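# Seat blue four-stud brick on brick 2 with overhang

## Task

Push the blue brick that is four studs long firmly down onto brick 2, one layer higher than it: one end of the blue brick sits on the stud at brick 2's end and the remainder sticks out over the plate, matching how brick 5 sits in the reference shape. Do not disturb the bricks already on the plate. When finished, neither arm (nor its camera cable) may be in contact with any brick or other loose object.

## Robot and tools

Robot: two arms, left_arm and right_arm, each with a two-finger gripper and a wrist camera (cam_left_wrist, cam_right_wrist, both 896x504). The arm names do not match image sides.

Scene frame: origin at table-top height, halfway between the two nominal arm bases; +z up, +x out over the table, left_arm on the +y side. The real bases sit slightly off their nominal spots; a BASES line, if shown, gives the calibrated place. Reported hand positions (metres) and end_effector_quat_wxyz are in this frame and may be off by a few centimetres, more at long reach. Gripper axes: fingers point along its +z, open and close along its y. end_effector_position is the point between the finger pads, roughly 1 cm behind the tips.

execute_actions(actions, cameras): actions is a list of actions; each action is a list of 1 to 15 rows, one row per control step of 1/30 s; if fewer than 15 rows are given, the last row repeats to fill 15 steps. Every row is a single list of 14 numbers covering both arms, each in [-1, 1]: left_arm dx, dy, dz, rx, ry, rz, opening, then right_arm in the same order, even when only one arm moves. The six pose numbers are an offset, not a pose: measured along the axes of that arm's own Hand target, from the Hand target as it was when the action began. All rows of an action count from that same start, not from the previous row, and each new action or call starts from the current Hand target, so sending an offset twice moves twice. Scale: 1.0 = 0.6 m for dx, dy, dz and 180 degrees for the rotation vector rx, ry, rz. Opening is absolute: +1 fully open (0.094 m), -1 closed. Sending zeros for all six pose numbers re-commands the present Hand target; always send each gripper the opening it should keep (a 0 there is a real command, half open). An empty actions list just returns the state and images.

move(target, speed, blend, opening_speed, blocking, cameras): target is one 14-number row laid out as above, or a list of up to 15 such rows; every row is an offset from the Hand targets at the start of the move, not from the previous row. The gripper travels a straight path, turning the short way; all arms finish together; paths are capped at 10 s. speed: m/s, 0.002 to 2.9, default 0.25 (turning up to twice that in rad/s), one value or one per target. blend: metres by which corners of a list are rounded, one value or one per target, default 0. opening_speed: per second on the -1 to +1 scale, at least 0.2; use a low value to close gently. blocking=false returns after about 0.5 s while the move continues. Moves neither slow for nor avoid obstacles or the other arm. Grippers lag and may overshoot speed, especially with the arm nearly straight; avoid paths near an arm's own base, which can flip its shoulder posture. The move: line reports the ending (done, off_target, moving, held, fault) and any limits (paced = pose clipped, held = steps withheld). done means at rest within 10 mm and 2 degrees; neither done nor off_target tells you about contact.

wait(seconds 0 to 10): lets time pass with last commands held. stop(): brakes a running move; needs some distance. zoom_image(camera, region [x0, y0, x1, y1] in pixels, at most 504x504): enlarges part of that camera's latest image. show_instructions(): shows the reference image(s), e.g. the target shape. finished_scene(scene): ends the current scene, given its number (the number at the end of each result); irreversible, so call it only when the brick is seated and both grippers are clear.

Result lines: Hand target is the last commanded pose after clipping (next offsets start here); the gripper often rests short of it, so re-send or add the missing distance. Tool commands shows current gripper commands. grip_measured is the finger opening on the command scale (reads slightly wide when empty, narrower than a squeezed part); the last Joint positions number is the opening in metres. Joint velocities reading within noise means the arm is still. Joint torques include the arm's weight, are offset and noisy, and the first three wrap at ±28 N m. grip_effort_nm is gripper motor effort (negative closing), not pad force. MOTOR HOT appears at 75 °C; at 90 °C an OVER-TEMPERATURE FAULT folds that arm and disables it. Holding loads, stretching out or pushing toward unreachable poses heats motors.

Control notes: commanded orientation is clipped to within 40 degrees of the measured one each step. Friction can leave a free gripper a centimetre or more off target. An arm stopped by an object keeps pressing; to end a press, command the target back beyond the gripper. Faster contact hits harder, and a target far past contact pushes harder. Grippers squeeze about 50 to 64 N per pad; to release, command an opening well above grip_measured.

Joint ranges (rad): waist -2.618 to 3.054, shoulder 0 to 3.142, elbow 0 to 3.142 (straight 2.901), wrist pitch -1.571 to 1.571, wrist yaw -1.571 to 1.571, wrist roll -2.094 to 2.094.

Avoid: dropping the brick or releasing it while moving, slamming or hard pushes, arms pressing on each other (including one gripper closing on the other's fingers, which the clearance check does not catch), knocking bricks off the plate, anything leaving the table, and camera cables resting on objects. Loose parts may get a brief random nudge.

Each tool is called after ">>>" by a JSON object that holds its "api" and its "payload".

Reference images:

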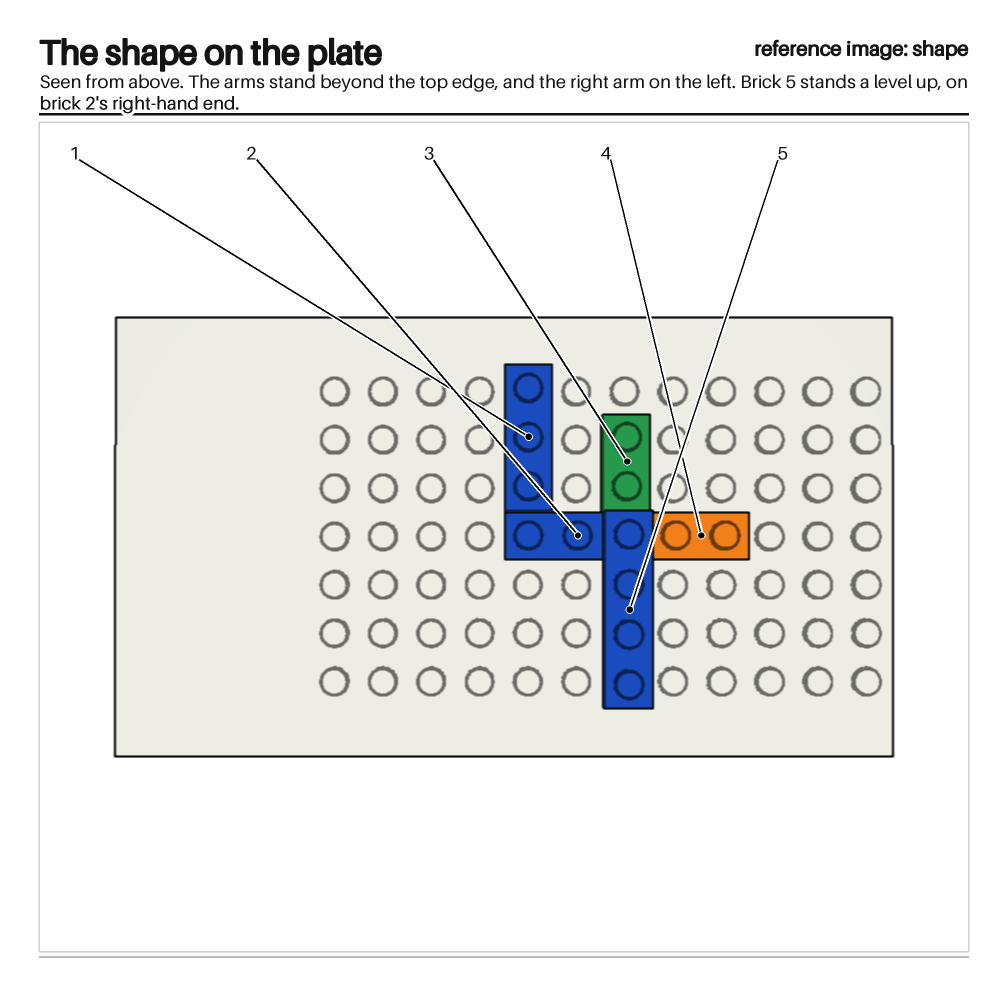

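## Session

>>> {"api": "execute_actions", "payload": {"actions": []}}

Scene clock: 0.00 s.
left_arm: end_effector_position=(+0.3459, +0.0762, +0.1855) grip_measured=+1.000 grip_effort_nm=n/a end_effector_quat_wxyz=(+0.399, +0.035, +0.891, -0.212) | right_arm: end_effector_position=(+0.3012, -0.1651, +0.3127) grip_measured=+1.000 grip_effort_nm=n/a end_effector_quat_wxyz=(+0.487, +0.195, +0.828, +0.200)
Joint positions: left_arm=[-0.718 1.206 0.837 -0.272 -0.148 -0.558 0.094] | right_arm=[0.32 0.773 1.034 -0.732 0.167 0.705 0.094]
Joint velocities: within noise
Joint torques (N m): no reading
Motor temperatures (°C): left_arm=[23 24 21 22 21 23 24] | right_arm=[21 21 23 22 23 23 21]
Heat: left arm: 24 °C; right arm: 23 °C.
Hand target: left_arm +0.3453, +0.0773, +0.1876; +0.400, +0.036, +0.891, -0.210 | right_arm +0.3003, -0.1660, +0.3189; +0.493, +0.194, +0.824, +0.202
Tool commands: left_gripper/opening=+1.0 right_gripper/opening=+1.0

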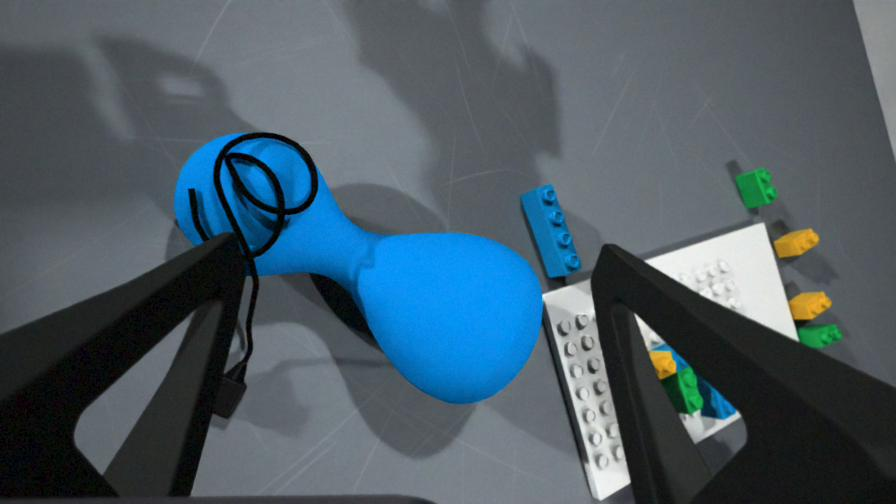

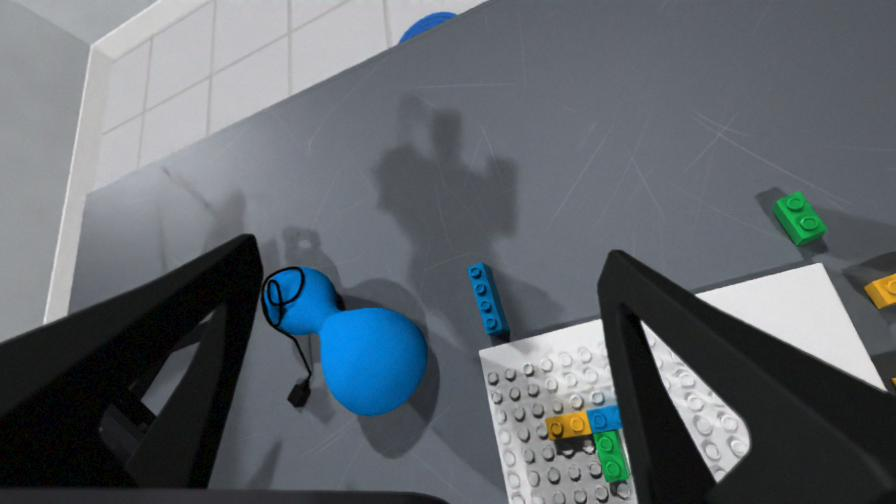

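>>> {"api": "move", "payload": {"target": [0.0972,0.4738,-0.2905,-0.1388,0.2644,-0.0238,1.0,0.0758,-0.0067,0.0903,0.1087,0.2251,-0.1488,-0.277], "speed": 0.3, "cameras": ["cam_right_wrist"]}}

Scene clock: 110.13 s.
left_arm: end_effector_position=(+0.2484, +0.3970, +0.1438) grip_measured=+1.000 grip_effort_nm=-0.012 end_effector_quat_wxyz=(+0.000, -0.001, +1.000, -0.003) | right_arm: end_effector_position=(+0.3264, -0.1380, +0.2520) grip_measured=-0.274 grip_effort_nm=-0.154 end_effector_quat_wxyz=(+0.166, +0.007, +0.986, +0.005)
Joint positions: left_arm=[0.44 1.397 1.211 -1.387 0.005 0.444 0.094] | right_arm=[0.343 1.487 1.679 -1.446 0.111 0.364 0.034]
Joint velocities: within noise
Joint torques (N m): left_arm=[0.4 -3.58 9.66 0.2 -0.07 -0.01] | right_arm=[0.55 -5.05 9.85 0.82 0.3 -0.07]
Motor temperatures (°C): left_arm=[23 25 24 28 21 23 24] | right_arm=[21 21 25 30 23 23 21]
Heat: left arm: 28 °C; right arm: 30 °C.
Hand target: left_arm +0.2500, +0.3999, +0.1498; -0.001, +0.000, +1.000, +0.000 | right_arm +0.3282, -0.1381, +0.2600; +0.175, +0.001, +0.985, +0.000
Off the commanded pose: left_arm 0.007 m, 0 deg | right_arm 0.008 m, 1 deg.
move: done
Images, in order (width x height): cam_right_wrist 896x504.

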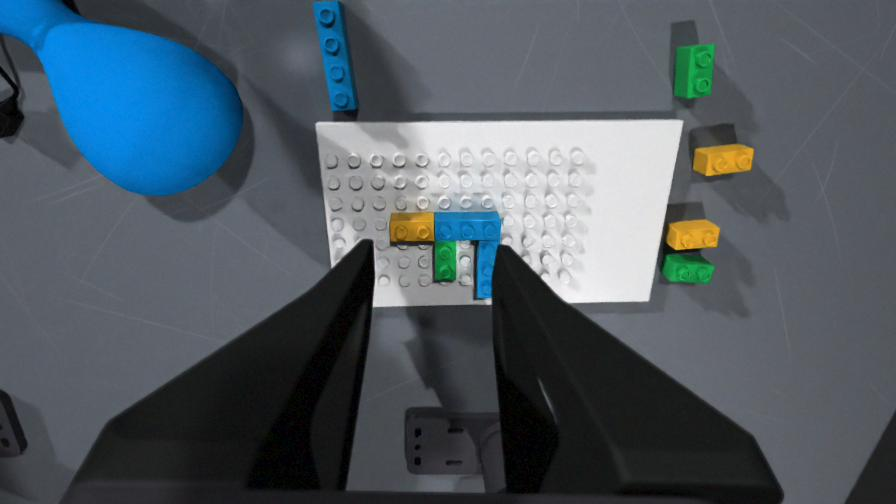

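>>> {"api": "zoom_image", "payload": {"camera": "cam_right_wrist", "region": [240, 0, 400, 130]}}

>>> {"api": "zoom_image", "payload": {"camera": "cam_right_wrist", "region": [310, 130, 520, 310]}}

Scaled by 3.150.

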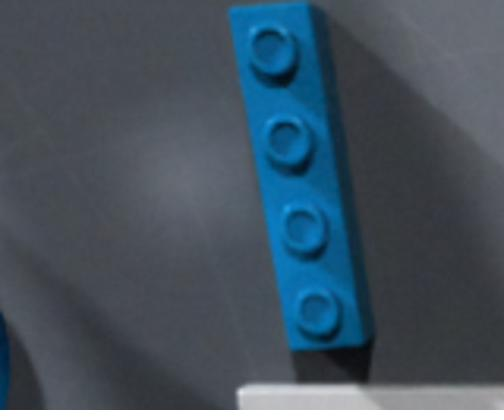

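Scaled by 2.400.

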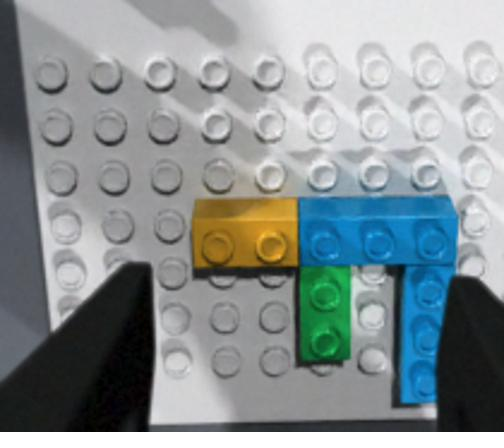

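>>> {"api": "move", "payload": {"target": [0,0,0,0,0,0,1.0,-0.0237,0.1128,0.2932,-0.0078,0.1118,-0.0446,-0.277], "speed": 0.25, "cameras": ["cam_right_wrist"]}}

Scene clock: 276.90 s.
left_arm: end_effector_position=(+0.2481, +0.3970, +0.1438) grip_measured=+1.000 grip_effort_nm=-0.012 end_effector_quat_wxyz=(-0.001, -0.001, +1.000, -0.003) | right_arm: end_effector_position=(+0.3957, -0.0777, +0.0934) grip_measured=-0.274 grip_effort_nm=-0.154 end_effector_quat_wxyz=(-0.013, -0.063, +0.998, -0.010)
Joint positions: left_arm=[0.44 1.397 1.211 -1.388 0.004 0.445 0.094] | right_arm=[0.378 2.07 1.795 -1.327 0.011 0.277 0.034]
Joint velocities: within noise
Joint torques (N m): left_arm=[0.42 -3.59 9.66 0.23 -0.06 0.01] | right_arm=[0.44 -10.41 9.59 0.4 -0.07 -0.07]
Motor temperatures (°C): left_arm=[23 25 28 24 21 23 24] | right_arm=[21 22 27 26 23 23 21]
Heat: left arm: 28 °C; right arm: 27 °C.
Hand target: left_arm +0.2500, +0.3999, +0.1498; +0.000, +0.000, +1.000, +0.000 | right_arm +0.4024, -0.0704, +0.0999; +0.000, -0.070, +0.998, +0.000
Off the commanded pose: left_arm 0.007 m, 0 deg | right_arm 0.012 m, 2 deg.
move: off_target (right_arm)
Images, in order (width x height): cam_right_wrist 896x504.

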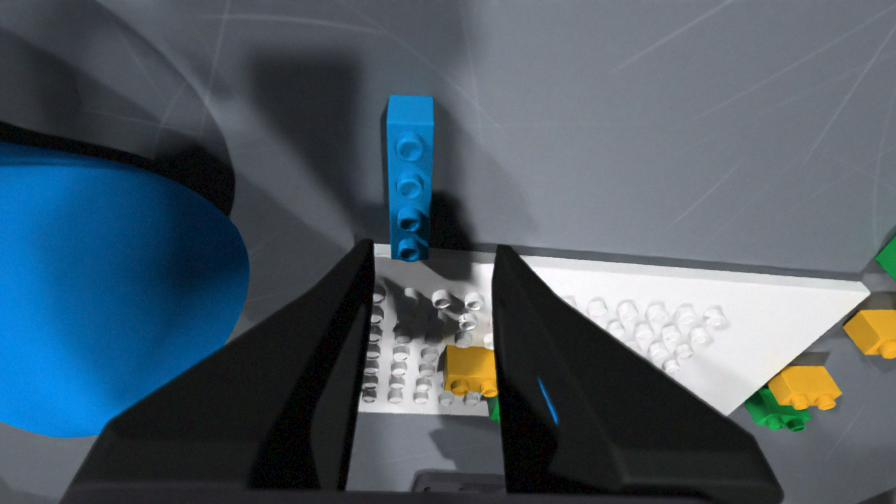

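>>> {"api": "move", "payload": {"target": [[0,0,0,0,0,0,1.0,-0.0084,0.0045,0,0,0,0,-0.447],[0,0,0,0,0,0,1.0,-0.0084,0.0045,0.0665,0,0,0,-0.447]], "speed": 0.12, "cameras": ["cam_right_wrist"]}}

Scene clock: 324.37 s.
left_arm: end_effector_position=(+0.2480, +0.3970, +0.1438) grip_measured=+1.000 grip_effort_nm=-0.017 end_effector_quat_wxyz=(-0.001, -0.001, +1.000, -0.003) | right_arm: end_effector_position=(+0.4072, -0.0726, +0.0665) grip_measured=-0.444 grip_effort_nm=-0.149 end_effector_quat_wxyz=(+0.002, -0.064, +0.998, -0.005)
Joint positions: left_arm=[0.44 1.397 1.211 -1.389 0.004 0.445 0.094] | right_arm=[0.378 2.099 1.733 -1.205 0.01 0.276 0.026]
Joint velocities: within noise
Joint torques (N m): left_arm=[0.42 -3.59 9.65 0.23 -0.06 0.01] | right_arm=[0.7 -9.99 5.91 0.62 -0.07 -0.02]
Motor temperatures (°C): left_arm=[23 25 28 24 21 23 24] | right_arm=[21 24 27 25 23 23 21]
Heat: left arm: 28 °C; right arm: 27 °C.
Hand target: left_arm +0.2499, +0.3999, +0.1498; -0.001, +0.000, +1.000, +0.000 | right_arm +0.4069, -0.0670, +0.0601; +0.000, -0.070, +0.998, +0.000
Off the commanded pose: left_arm 0.007 m, 0 deg | right_arm 0.009 m, 1 deg.
move: done
Images, in order (width x height): cam_right_wrist 896x504.

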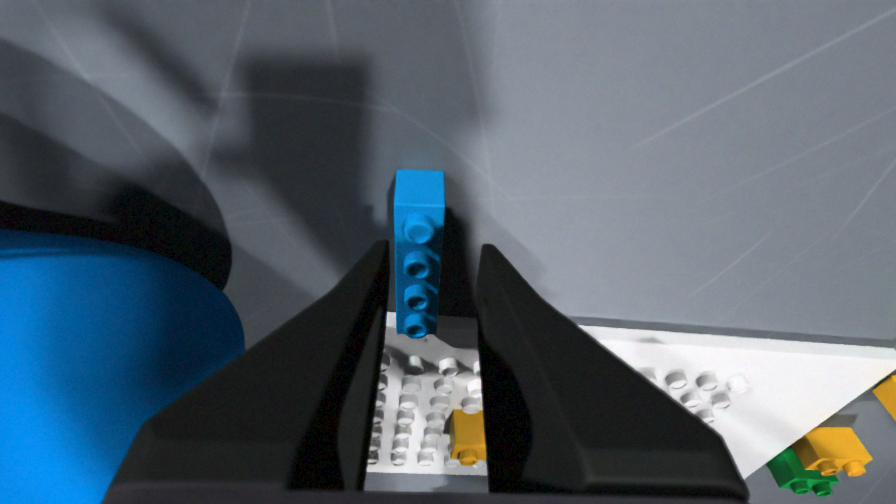

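>>> {"api": "move", "payload": {"target": [[0,0,0,0,0,0,1.0,0.0028,0.0088,0,0,0,0,-0.447],[0,0,0,0,0,0,1.0,0.0028,0.0088,0.056,0,0,0,-0.8]], "speed": 0.06, "opening_speed": 0.6, "cameras": ["cam_right_wrist"]}}

Scene clock: 352.50 s.
left_arm: end_effector_position=(+0.2480, +0.3970, +0.1438) grip_measured=+1.000 grip_effort_nm=-0.017 end_effector_quat_wxyz=(-0.001, -0.001, +1.000, -0.003) | right_arm: end_effector_position=(+0.4053, -0.0653, +0.0341) grip_measured=-0.662 grip_effort_nm=-1.028 end_effector_quat_wxyz=(+0.003, -0.071, +0.997, -0.003)
Joint positions: left_arm=[0.44 1.397 1.211 -1.389 0.004 0.445 0.094] | right_arm=[0.396 2.124 1.64 -1.084 0.009 0.278 0.016]
Joint velocities: within noise
Joint torques (N m): left_arm=[0.38 -3.58 9.65 0.23 -0.06 0.01] | right_arm=[0.36 -9.85 5.65 0.61 -0.06 0.08]
Motor temperatures (°C): left_arm=[23 25 28 23 21 23 24] | right_arm=[21 24 26 25 23 23 21]
Heat: left arm: 28 °C; right arm: 26 °C.
Hand target: left_arm +0.2499, +0.3999, +0.1498; -0.001, +0.000, +1.000, +0.000 | right_arm +0.4046, -0.0620, +0.0265; +0.000, -0.070, +0.998, +0.000
Off the commanded pose: left_arm 0.007 m, 0 deg | right_arm 0.008 m, 1 deg.
move: done
Images, in order (width x height): cam_right_wrist 896x504.

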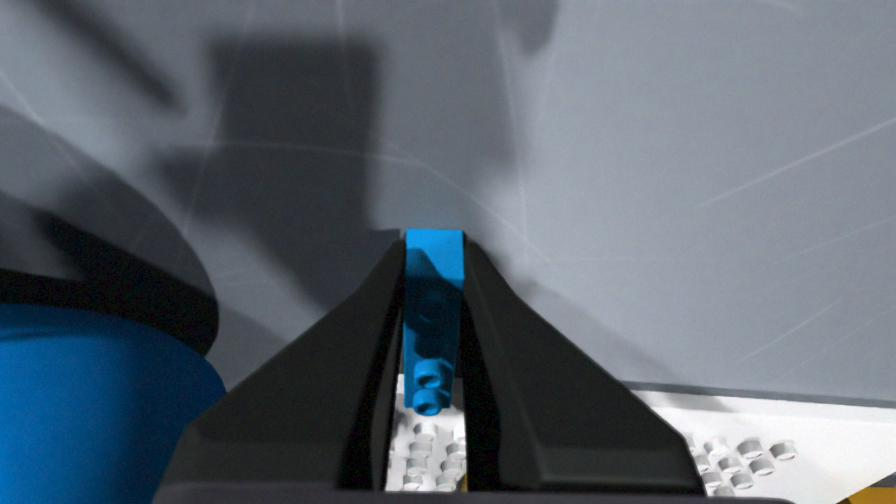

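>>> {"api": "move", "payload": {"target": [[0,0,0,0,0,0,1.0,0,0,-0.0642,0,0,0,-0.8],[0,0,0,0,0,0,1.0,0.0083,-0.1470,-0.0642,0,0,0.0278,-0.8],[0,0,0,0,0,0,1.0,0.0083,-0.1470,0.0067,0,0,0.0278,-0.8]], "speed": [0.08,0.15,0.04], "cameras": ["cam_right_wrist"]}}

Scene clock: 378.97 s.
left_arm: end_effector_position=(+0.2480, +0.3970, +0.1438) grip_measured=+1.000 grip_effort_nm=-0.007 end_effector_quat_wxyz=(-0.001, -0.001, +1.000, -0.003) | right_arm: end_effector_position=(+0.4070, -0.1535, +0.0321) grip_measured=-0.662 grip_effort_nm=-1.033 end_effector_quat_wxyz=(-0.014, -0.021, +1.000, -0.005)
Joint positions: left_arm=[0.44 1.397 1.211 -1.389 0.004 0.446 0.094] | right_arm=[0.178 2.06 1.534 -1.073 0.006 0.162 0.016]
Joint velocities: within noise
Joint torques (N m): left_arm=[0.4 -3.58 9.65 0.22 -0.06 0.01] | right_arm=[0.28 -9.94 3.67 0.95 -0.01 -0.06]
Motor temperatures (°C): left_arm=[23 25 29 23 21 23 24] | right_arm=[21 25 25 25 23 23 22]
Heat: left arm: 29 °C; right arm: 25 °C.
Hand target: left_arm +0.2499, +0.3999, +0.1498; -0.001, +0.000, +1.000, +0.000 | right_arm +0.4119, -0.1501, +0.0224; +0.000, -0.026, +1.000, +0.000
Off the commanded pose: left_arm 0.007 m, 0 deg | right_arm 0.011 m, 2 deg.
move: off_target (right_arm)
Images, in order (width x height): cam_right_wrist 896x504.

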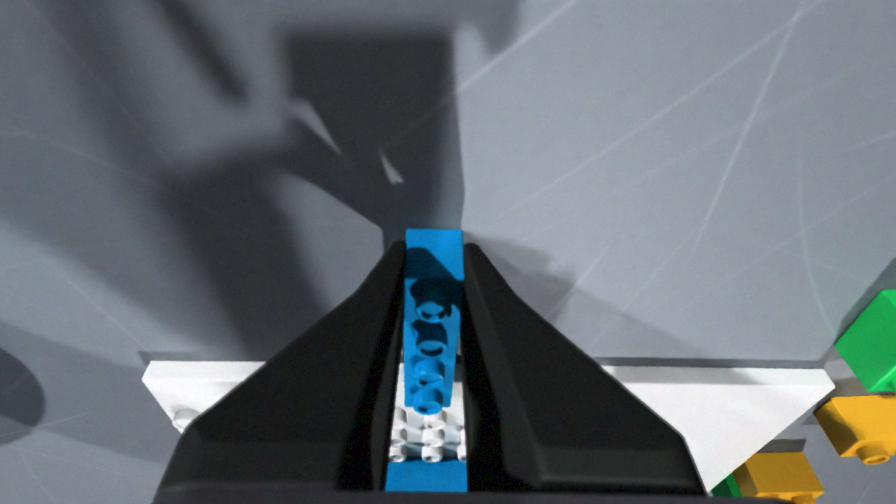

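>>> {"api": "move", "payload": {"target": [[0,0,0,0,0,0,1.0,0,0,-0.01,0,0,0,-0.277],[0,0,0,0,0,0,1.0,0,0,-0.09,0,0,0,-0.277],[0,0,0,0,0,0,1.0,0.0969,-0.0016,-0.146,0,0,0,-0.277]], "speed": [0.03,0.08,0.12], "opening_speed": 1.0, "cameras": ["cam_right_wrist"]}}

Scene clock: 405.33 s.
left_arm: end_effector_position=(+0.2480, +0.3971, +0.1438) grip_measured=+1.000 grip_effort_nm=-0.012 end_effector_quat_wxyz=(-0.001, -0.001, +1.000, -0.003) | right_arm: end_effector_position=(+0.3611, -0.1555, +0.1042) grip_measured=-0.280 grip_effort_nm=0.144 end_effector_quat_wxyz=(+0.000, -0.028, +1.000, -0.003)
Joint positions: left_arm=[0.44 1.397 1.211 -1.389 0.004 0.446 0.094] | right_arm=[0.2 1.811 1.482 -1.243 0.006 0.169 0.034]
Joint velocities: within noise
Joint torques (N m): left_arm=[0.4 -3.58 9.65 0.23 -0.05 0.01] | right_arm=[0.49 -11.17 5.55 0.29 -0.02 0.07]
Motor temperatures (°C): left_arm=[23 25 29 23 21 23 24] | right_arm=[21 24 25 25 23 23 22]
Heat: left arm: 29 °C; right arm: 25 °C.
Hand target: left_arm +0.2499, +0.4000, +0.1498; -0.001, +0.000, +1.000, +0.000 | right_arm +0.3538, -0.1541, +0.1099; +0.000, -0.026, +1.000, +0.000
Off the commanded pose: left_arm 0.007 m, 0 deg | right_arm 0.009 m, 0 deg.
move: done
Images, in order (width x height): cam_right_wrist 896x504.

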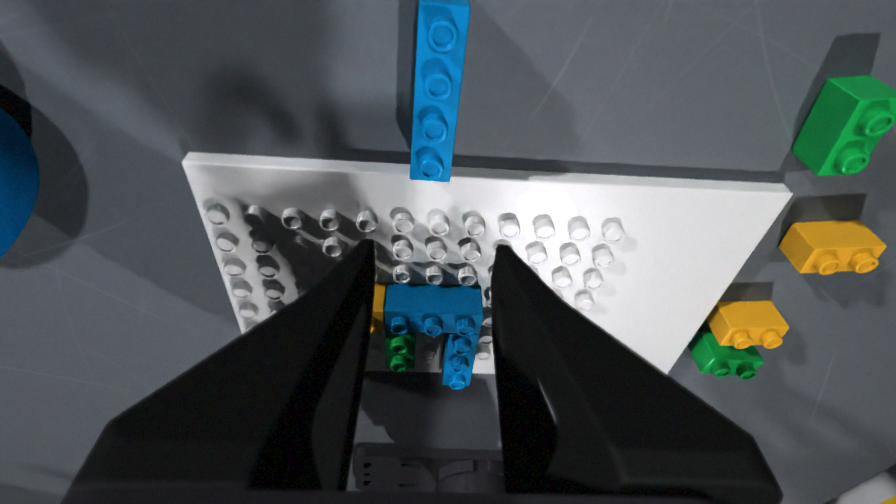

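>>> {"api": "move", "payload": {"target": [[0,0,0,0,0,0,1.0,0.0265,-0.0035,0.0248,0,0,0,-0.277],[0,0,0,0,0,0,1.0,-0.0030,0.0008,0.139,0,0,0,-0.8]], "speed": [0.1,0.08], "opening_speed": 0.5, "cameras": ["cam_right_wrist"]}}

Scene clock: 449.20 s.
left_arm: end_effector_position=(+0.2480, +0.3971, +0.1438) grip_measured=+1.000 grip_effort_nm=-0.012 end_effector_quat_wxyz=(-0.001, -0.001, +1.000, -0.003) | right_arm: end_effector_position=(+0.3555, -0.1568, +0.0320) grip_measured=-0.658 grip_effort_nm=-1.028 end_effector_quat_wxyz=(+0.000, -0.027, +1.000, -0.003)
Joint positions: left_arm=[0.44 1.397 1.211 -1.389 0.004 0.446 0.094] | right_arm=[0.2 1.851 1.238 -0.959 0.006 0.172 0.016]
Joint velocities: within noise
Joint torques (N m): left_arm=[0.42 -3.59 9.66 0.23 -0.06 0] | right_arm=[0.55 -7.61 5.45 0.62 -0.02 0.08]
Motor temperatures (°C): left_arm=[23 25 29 23 21 23 24] | right_arm=[21 26 25 24 23 23 21]
Heat: left arm: 29 °C; right arm: 26 °C.
Hand target: left_arm +0.2499, +0.4000, +0.1498; -0.001, +0.000, +1.000, +0.000 | right_arm +0.3556, -0.1534, +0.0266; +0.000, -0.026, +1.000, +0.000
Off the commanded pose: left_arm 0.007 m, 0 deg | right_arm 0.006 m, 0 deg.
move: done
Images, in order (width x height): cam_right_wrist 896x504.

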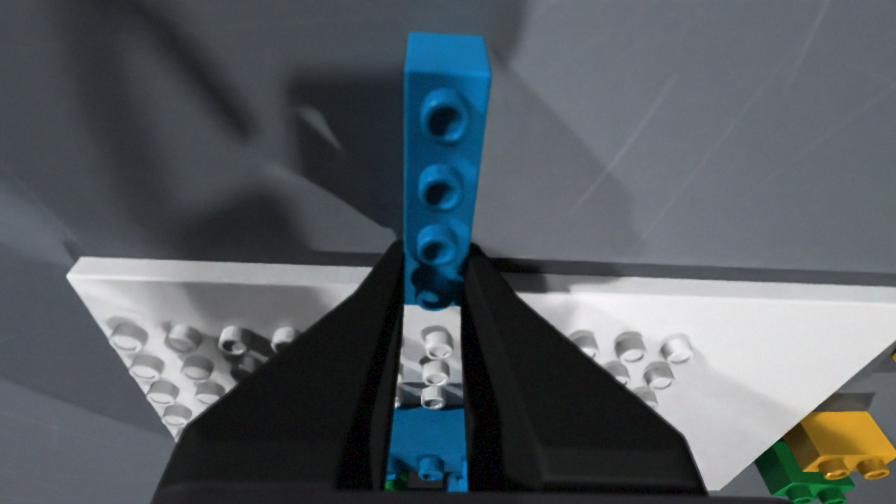

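>>> {"api": "zoom_image", "payload": {"camera": "cam_right_wrist", "region": [380, 220, 500, 320]}}

Scaled by 4.200.

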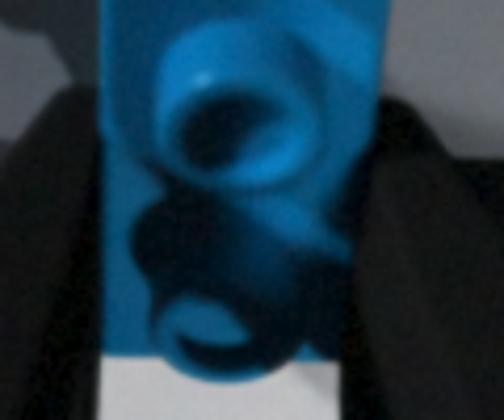

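>>> {"api": "move", "payload": {"target": [[0,0,0,0,0,0,1.0,0,0,-0.139,0,0,0,-0.8],[0,0,0,0,0,0,1.0,0.1717,0.0063,-0.1307,0,0,0,-0.8],[0,0,0,0,0,0,1.0,0.1442,0.0182,-0.0538,0,0,0,-0.8]], "speed": [0.1,0.15,0.06], "cameras": ["cam_right_wrist"]}}

>>> {"api": "zoom_image", "payload": {"camera": "cam_right_wrist", "region": [300, 190, 560, 330]}}

Scene clock: 488.67 s.
left_arm: end_effector_position=(+0.2480, +0.3971, +0.1438) grip_measured=+1.000 grip_effort_nm=-0.012 end_effector_quat_wxyz=(-0.001, -0.001, +1.000, -0.003) | right_arm: end_effector_position=(+0.2683, -0.1502, +0.0631) grip_measured=-0.658 grip_effort_nm=-1.038 end_effector_quat_wxyz=(+0.000, -0.027, +1.000, -0.003)
Joint positions: left_arm=[0.44 1.397 1.211 -1.389 0.004 0.446 0.094] | right_arm=[0.305 1.511 0.987 -1.05 0.005 0.276 0.016]
Joint velocities: within noise
Joint torques (N m): left_arm=[0.39 -3.58 9.66 0.22 -0.05 0.01] | right_arm=[0.61 -4.88 5.56 0.6 -0.01 0.09]
Motor temperatures (°C): left_arm=[23 25 29 23 21 23 24] | right_arm=[21 25 25 24 23 23 23]
Heat: left arm: 29 °C; right arm: 25 °C.
Hand target: left_arm +0.2499, +0.4000, +0.1498; -0.001, +0.000, +1.000, +0.000 | right_arm +0.2687, -0.1470, +0.0589; +0.000, -0.026, +1.000, +0.000
Off the commanded pose: left_arm 0.007 m, 0 deg | right_arm 0.005 m, 0 deg.
move: done
Images, in order (width x height): cam_right_wrist 896x504.

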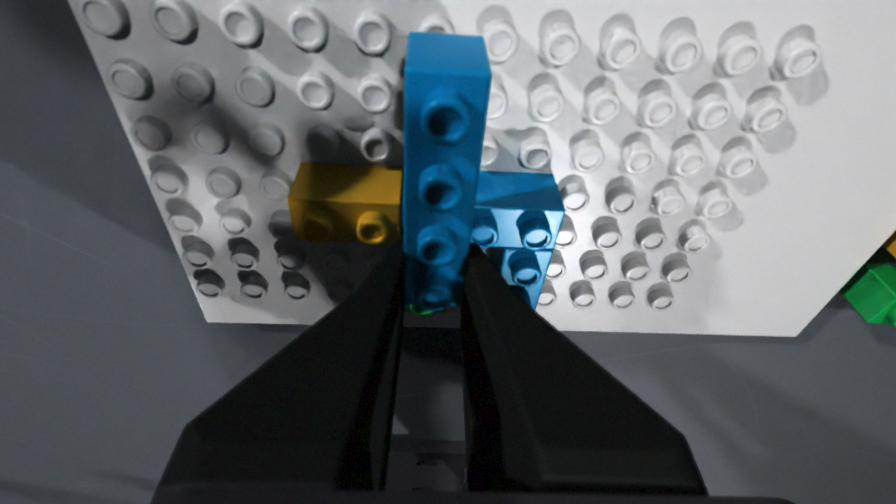

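Scaled by 1.938.

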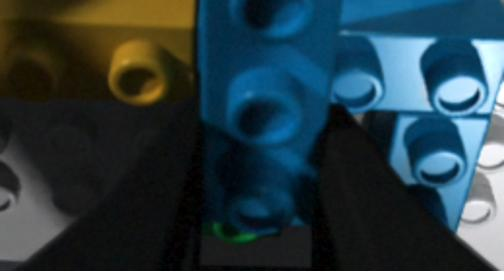

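>>> {"api": "zoom_image", "payload": {"camera": "cam_right_wrist", "region": [290, 190, 410, 260]}}

>>> {"api": "zoom_image", "payload": {"camera": "cam_right_wrist", "region": [455, 190, 575, 260]}}

Scaled by 4.200.

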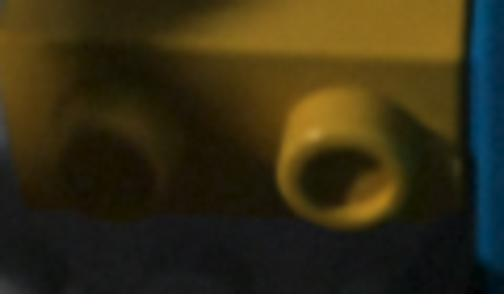

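Scaled by 4.200.

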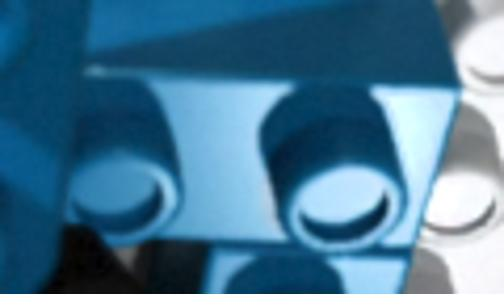

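>>> {"api": "move", "payload": {"target": [[0,0,0,0,0,0,1.0,0.0297,-0.0093,-0.0702,0,0,0,-0.8],[0,0,0,0,0,0,1.0,0.0022,0.0030,0.0017,0,0,0,-0.8]], "speed": [0.1,0.06], "cameras": ["cam_right_wrist"]}}

>>> {"api": "zoom_image", "payload": {"camera": "cam_right_wrist", "region": [300, 200, 400, 260]}}

>>> {"api": "zoom_image", "payload": {"camera": "cam_right_wrist", "region": [460, 200, 560, 260]}}

Scene clock: 546.40 s.
left_arm: end_effector_position=(+0.2480, +0.3971, +0.1438) grip_measured=+1.000 grip_effort_nm=-0.017 end_effector_quat_wxyz=(-0.001, -0.001, +1.000, -0.003) | right_arm: end_effector_position=(+0.2669, -0.1484, +0.0620) grip_measured=-0.658 grip_effort_nm=-1.033 end_effector_quat_wxyz=(-0.001, -0.027, +1.000, -0.003)
Joint positions: left_arm=[0.44 1.397 1.211 -1.389 0.004 0.446 0.094] | right_arm=[0.314 1.51 0.981 -1.045 0.005 0.285 0.016]
Joint velocities: within noise
Joint torques (N m): left_arm=[0.39 -3.58 9.66 0.22 -0.06 0] | right_arm=[0.61 -4.85 5.56 0.61 -0.01 0.09]
Motor temperatures (°C): left_arm=[23 25 30 23 21 23 24] | right_arm=[21 24 25 24 23 23 24]
Heat: left arm: 30 °C; right arm: 25 °C.
Hand target: left_arm +0.2499, +0.3999, +0.1498; -0.001, +0.000, +1.000, +0.000 | right_arm +0.2672, -0.1453, +0.0578; +0.000, -0.026, +1.000, +0.000
Off the commanded pose: left_arm 0.007 m, 0 deg | right_arm 0.005 m, 0 deg.
move: done
Images, in order (width x height): cam_right_wrist 896x504.

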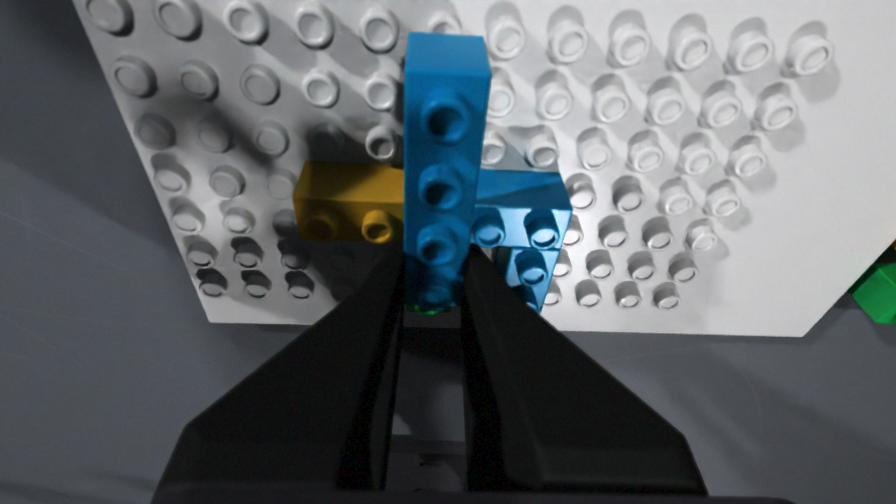

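Scaled by 5.040.

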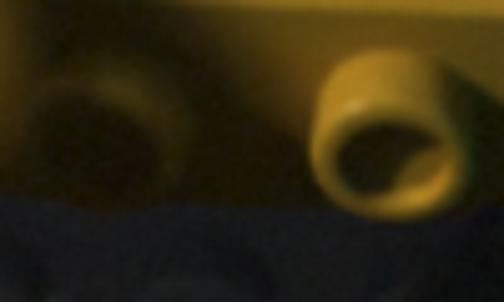

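Scaled by 5.040.

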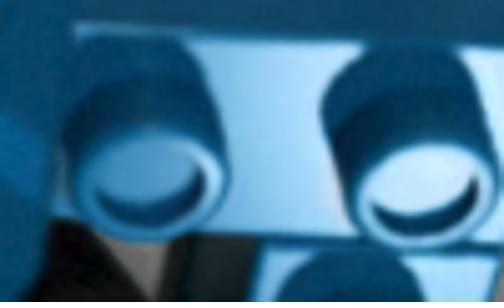

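>>> {"api": "move", "payload": {"target": [0,0,0,0,0,0,1.0,0,0,0.0387,0,0,0,-0.8], "speed": 0.025, "cameras": ["cam_right_wrist"]}}

Scene clock: 564.47 s.
left_arm: end_effector_position=(+0.2480, +0.3971, +0.1438) grip_measured=+1.000 grip_effort_nm=-0.017 end_effector_quat_wxyz=(-0.001, -0.001, +1.000, -0.003) | right_arm: end_effector_position=(+0.2674, -0.1482, +0.0559) grip_measured=-0.658 grip_effort_nm=-1.033 end_effector_quat_wxyz=(+0.002, -0.027, +1.000, -0.002)
Joint positions: left_arm=[0.44 1.397 1.211 -1.389 0.004 0.446 0.094] | right_arm=[0.314 1.514 0.96 -1.015 0.005 0.286 0.016]
Joint velocities: within noise
Joint torques (N m): left_arm=[0.4 -3.6 9.65 0.22 -0.05 0.01] | right_arm=[0.58 -2.91 1.65 1.19 -0.01 0.09]
Motor temperatures (°C): left_arm=[23 25 30 23 21 23 24] | right_arm=[21 23 25 24 23 23 24]
Heat: left arm: 30 °C; right arm: 25 °C.
Hand target: left_arm +0.2499, +0.3999, +0.1498; -0.001, +0.000, +1.000, +0.000 | right_arm +0.2672, -0.1452, +0.0346; +0.000, -0.026, +1.000, +0.000
Off the commanded pose: left_arm 0.007 m, 0 deg | right_arm 0.022 m, 0 deg.
move: off_target (right_arm)
Images, in order (width x height): cam_right_wrist 896x504.

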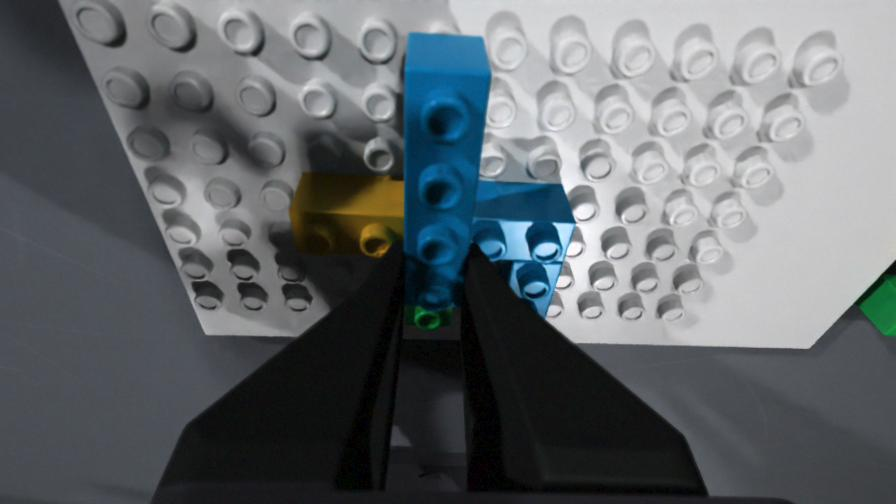

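>>> {"api": "move", "payload": {"target": [0,0,0,0,0,0,1.0,0,0,0.0133,0,0,0,-0.8], "speed": 0.025, "cameras": []}}

Scene clock: 578.47 s.
left_arm: end_effector_position=(+0.2480, +0.3971, +0.1438) grip_measured=+1.000 grip_effort_nm=-0.017 end_effector_quat_wxyz=(-0.001, -0.001, +1.000, -0.003) | right_arm: end_effector_position=(+0.2672, -0.1483, +0.0556) grip_measured=-0.658 grip_effort_nm=-1.033 end_effector_quat_wxyz=(+0.007, -0.027, +1.000, +0.000)
Joint positions: left_arm=[0.44 1.397 1.211 -1.389 0.004 0.446 0.094] | right_arm=[0.314 1.503 0.948 -1.002 0.005 0.286 0.016]
Joint velocities: within noise
Joint torques (N m): left_arm=[0.4 -3.58 9.65 0.22 -0.06 0.01] | right_arm=[0.58 -1.24 0.76 1.37 -0.01 0.08]
Motor temperatures (°C): left_arm=[23 25 30 23 21 23 24] | right_arm=[21 23 25 25 23 23 24]
Heat: left arm: 30 °C; right arm: 25 °C.
Hand target: left_arm +0.2499, +0.3999, +0.1498; -0.001, +0.000, +1.000, +0.000 | right_arm +0.2672, -0.1453, +0.0266; +0.000, -0.026, +1.000, +0.000
Off the commanded pose: left_arm 0.007 m, 0 deg | right_arm 0.029 m, 1 deg.
move: off_target (right_arm)
No camera images: "cameras" was empty.

>>> {"api": "move", "payload": {"target": [[0,0,0,0,0,0,1.0,0,0,-0.0388,0,0,0,-0.8],[0,0,0,0,0,0,1.0,0,0,-0.0388,0,0,0,-0.35],[0,0,0,0,0,0,1.0,0,0,-0.172,0,0,0,-0.35]], "speed": [0.03,0.03,0.08], "opening_speed": 1.0, "cameras": ["cam_right_wrist"]}}

Scene clock: 595.13 s.
left_arm: end_effector_position=(+0.2480, +0.3971, +0.1438) grip_measured=+1.000 grip_effort_nm=-0.007 end_effector_quat_wxyz=(-0.001, -0.001, +1.000, -0.003) | right_arm: end_effector_position=(+0.2638, -0.1495, +0.1167) grip_measured=-0.353 grip_effort_nm=0.149 end_effector_quat_wxyz=(-0.018, -0.027, +0.999, -0.008)
Joint positions: left_arm=[0.44 1.397 1.211 -1.389 0.004 0.446 0.094] | right_arm=[0.314 1.494 1.187 -1.303 0.005 0.286 0.03]
Joint velocities: within noise
Joint torques (N m): left_arm=[0.42 -3.59 9.68 0.22 -0.06 0.01] | right_arm=[0.57 -7.65 9.5 0.23 -0.02 0.08]
Motor temperatures (°C): left_arm=[23 25 30 23 21 23 24] | right_arm=[21 23 25 25 23 23 24]
Heat: left arm: 30 °C; right arm: 25 °C.
Hand target: left_arm +0.2499, +0.3999, +0.1498; -0.001, +0.000, +1.000, +0.000 | right_arm +0.2672, -0.1453, +0.1298; +0.000, -0.026, +1.000, +0.000
Off the commanded pose: left_arm 0.007 m, 0 deg | right_arm 0.014 m, 2 deg.
move: off_target (right_arm)
Images, in order (width x height): cam_right_wrist 896x504.

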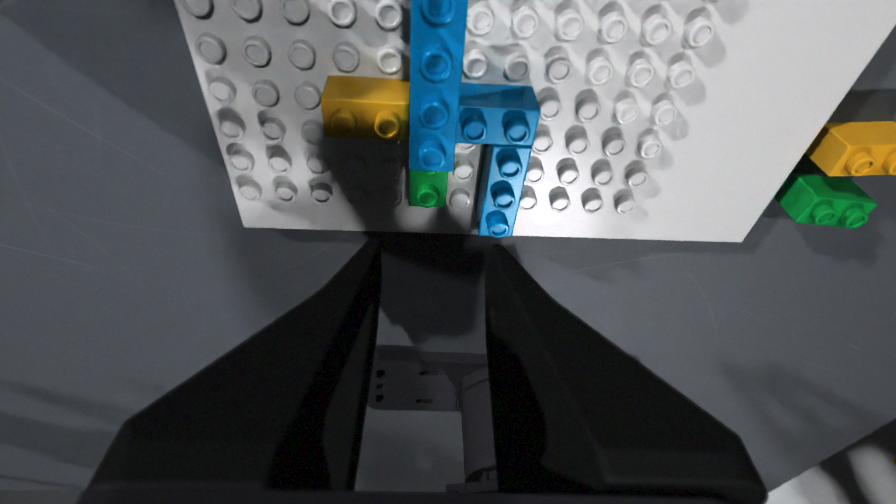

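>>> {"api": "zoom_image", "payload": {"camera": "cam_right_wrist", "region": [300, 60, 560, 240]}}

Scaled by 1.938.

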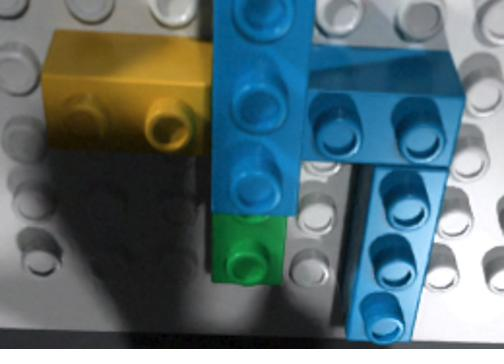

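>>> {"api": "move", "payload": {"target": [[0,0,0,0,0,0,1.0,0.0283,-0.0093,0.0163,0,0,0,-1.0],[0,0,0,0,0,0,1.0,-0.0020,-0.0001,0.0913,0,0,0,-1.0],[0,0,0,0,0,0,1.0,-0.0020,-0.0001,0.1213,0,0,0,-1.0]], "speed": [0.1,0.08,0.02], "cameras": ["cam_right_wrist"]}}

Scene clock: 624.77 s.
left_arm: end_effector_position=(+0.2480, +0.3971, +0.1438) grip_measured=+1.000 grip_effort_nm=-0.012 end_effector_quat_wxyz=(-0.001, -0.001, +1.000, -0.003) | right_arm: end_effector_position=(+0.2669, -0.1484, +0.0700) grip_measured=-0.982 grip_effort_nm=-0.974 end_effector_quat_wxyz=(-0.002, -0.027, +1.000, -0.003)
Joint positions: left_arm=[0.44 1.397 1.211 -1.389 0.004 0.446 0.094] | right_arm=[0.314 1.503 1.008 -1.081 0.005 0.286 0.001]
Joint velocities: within noise
Joint torques (N m): left_arm=[0.4 -3.59 9.65 0.23 -0.05 0.01] | right_arm=[0.47 -3.99 3.47 0.95 -0.02 0.07]
Motor temperatures (°C): left_arm=[23 25 30 22 21 23 24] | right_arm=[21 24 25 24 23 23 23]
Heat: left arm: 30 °C; right arm: 25 °C.
Hand target: left_arm +0.2499, +0.3999, +0.1498; -0.001, +0.000, +1.000, +0.000 | right_arm +0.2684, -0.1453, +0.0570; +0.000, -0.026, +1.000, +0.000
Off the commanded pose: left_arm 0.007 m, 0 deg | right_arm 0.013 m, 0 deg.
move: off_target (right_arm)
Images, in order (width x height): cam_right_wrist 896x504.

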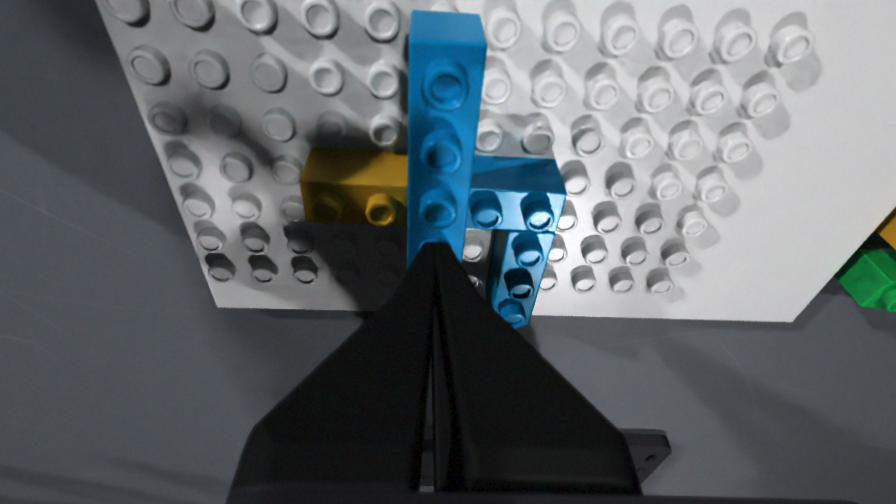

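>>> {"api": "move", "payload": {"target": [0,0,0,0,0,0,1.0,0,0,0.0167,0,0,0,-1.0], "speed": 0.025, "cameras": []}}

Scene clock: 642.77 s.
left_arm: end_effector_position=(+0.2480, +0.3971, +0.1438) grip_measured=+1.000 grip_effort_nm=-0.012 end_effector_quat_wxyz=(-0.001, -0.001, +1.000, -0.003) | right_arm: end_effector_position=(+0.2667, -0.1485, +0.0693) grip_measured=-0.982 grip_effort_nm=-0.974 end_effector_quat_wxyz=(+0.002, -0.027, +1.000, -0.002)
Joint positions: left_arm=[0.44 1.397 1.211 -1.389 0.004 0.446 0.094] | right_arm=[0.314 1.495 0.998 -1.071 0.005 0.286 0.001]
Joint velocities: within noise
Joint torques (N m): left_arm=[0.4 -3.59 9.66 0.23 -0.05 0.01] | right_arm=[0.47 -2.47 1.8 1.21 -0.01 0.07]
Motor temperatures (°C): left_arm=[23 25 30 22 21 23 24] | right_arm=[21 24 25 24 23 23 23]
Heat: left arm: 30 °C; right arm: 25 °C.
Hand target: left_arm +0.2499, +0.3999, +0.1498; -0.001, +0.000, +1.000, +0.000 | right_arm +0.2684, -0.1453, +0.0470; +0.000, -0.026, +1.000, +0.000
Off the commanded pose: left_arm 0.007 m, 0 deg | right_arm 0.023 m, 0 deg.
move: off_target (right_arm)
No camera images: "cameras" was empty.

>>> {"api": "move", "payload": {"target": [[0,0,0,0,0,0,1.0,0,0,-0.05,0,0,0,-1.0],[0,0,0,0,0,0,1.0,0.02,0,-0.2,0,0,0,-1.0]], "speed": [0.06,0.12], "cameras": ["cam_right_wrist"]}}

Scene clock: 651.07 s.
left_arm: end_effector_position=(+0.2480, +0.3971, +0.1438) grip_measured=+1.000 grip_effort_nm=-0.017 end_effector_quat_wxyz=(-0.001, -0.001, +1.000, -0.003) | right_arm: end_effector_position=(+0.2553, -0.1495, +0.1550) grip_measured=-0.982 grip_effort_nm=-0.969 end_effector_quat_wxyz=(-0.015, -0.027, +0.999, -0.008)
Joint positions: left_arm=[0.44 1.397 1.211 -1.389 0.004 0.446 0.094] | right_arm=[0.326 1.461 1.309 -1.453 0.005 0.297 0.001]
Joint velocities: within noise
Joint torques (N m): left_arm=[0.4 -3.58 9.66 0.22 -0.06 0.01] | right_arm=[0.61 -7.02 9.44 0.25 -0.02 0.09]
Motor temperatures (°C): left_arm=[23 25 30 22 21 23 24] | right_arm=[21 23 25 24 23 23 24]
Heat: left arm: 30 °C; right arm: 25 °C.
Hand target: left_arm +0.2499, +0.3999, +0.1498; -0.001, +0.000, +1.000, +0.000 | right_arm +0.2565, -0.1460, +0.1670; +0.000, -0.026, +1.000, +0.000
Off the commanded pose: left_arm 0.007 m, 0 deg | right_arm 0.013 m, 2 deg.
move: off_target (right_arm)
Images, in order (width x height): cam_right_wrist 896x504.

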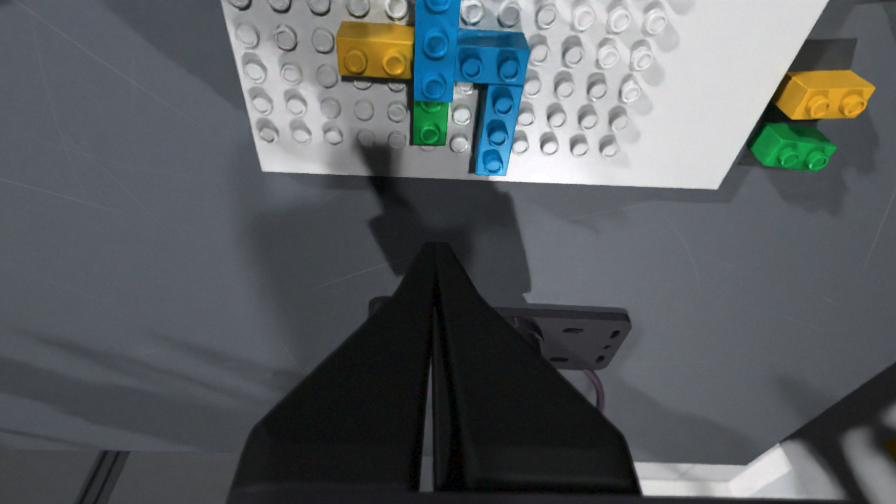

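>>> {"api": "finished_scene", "payload": {"scene": 2}}

The scene is finished: the task was done.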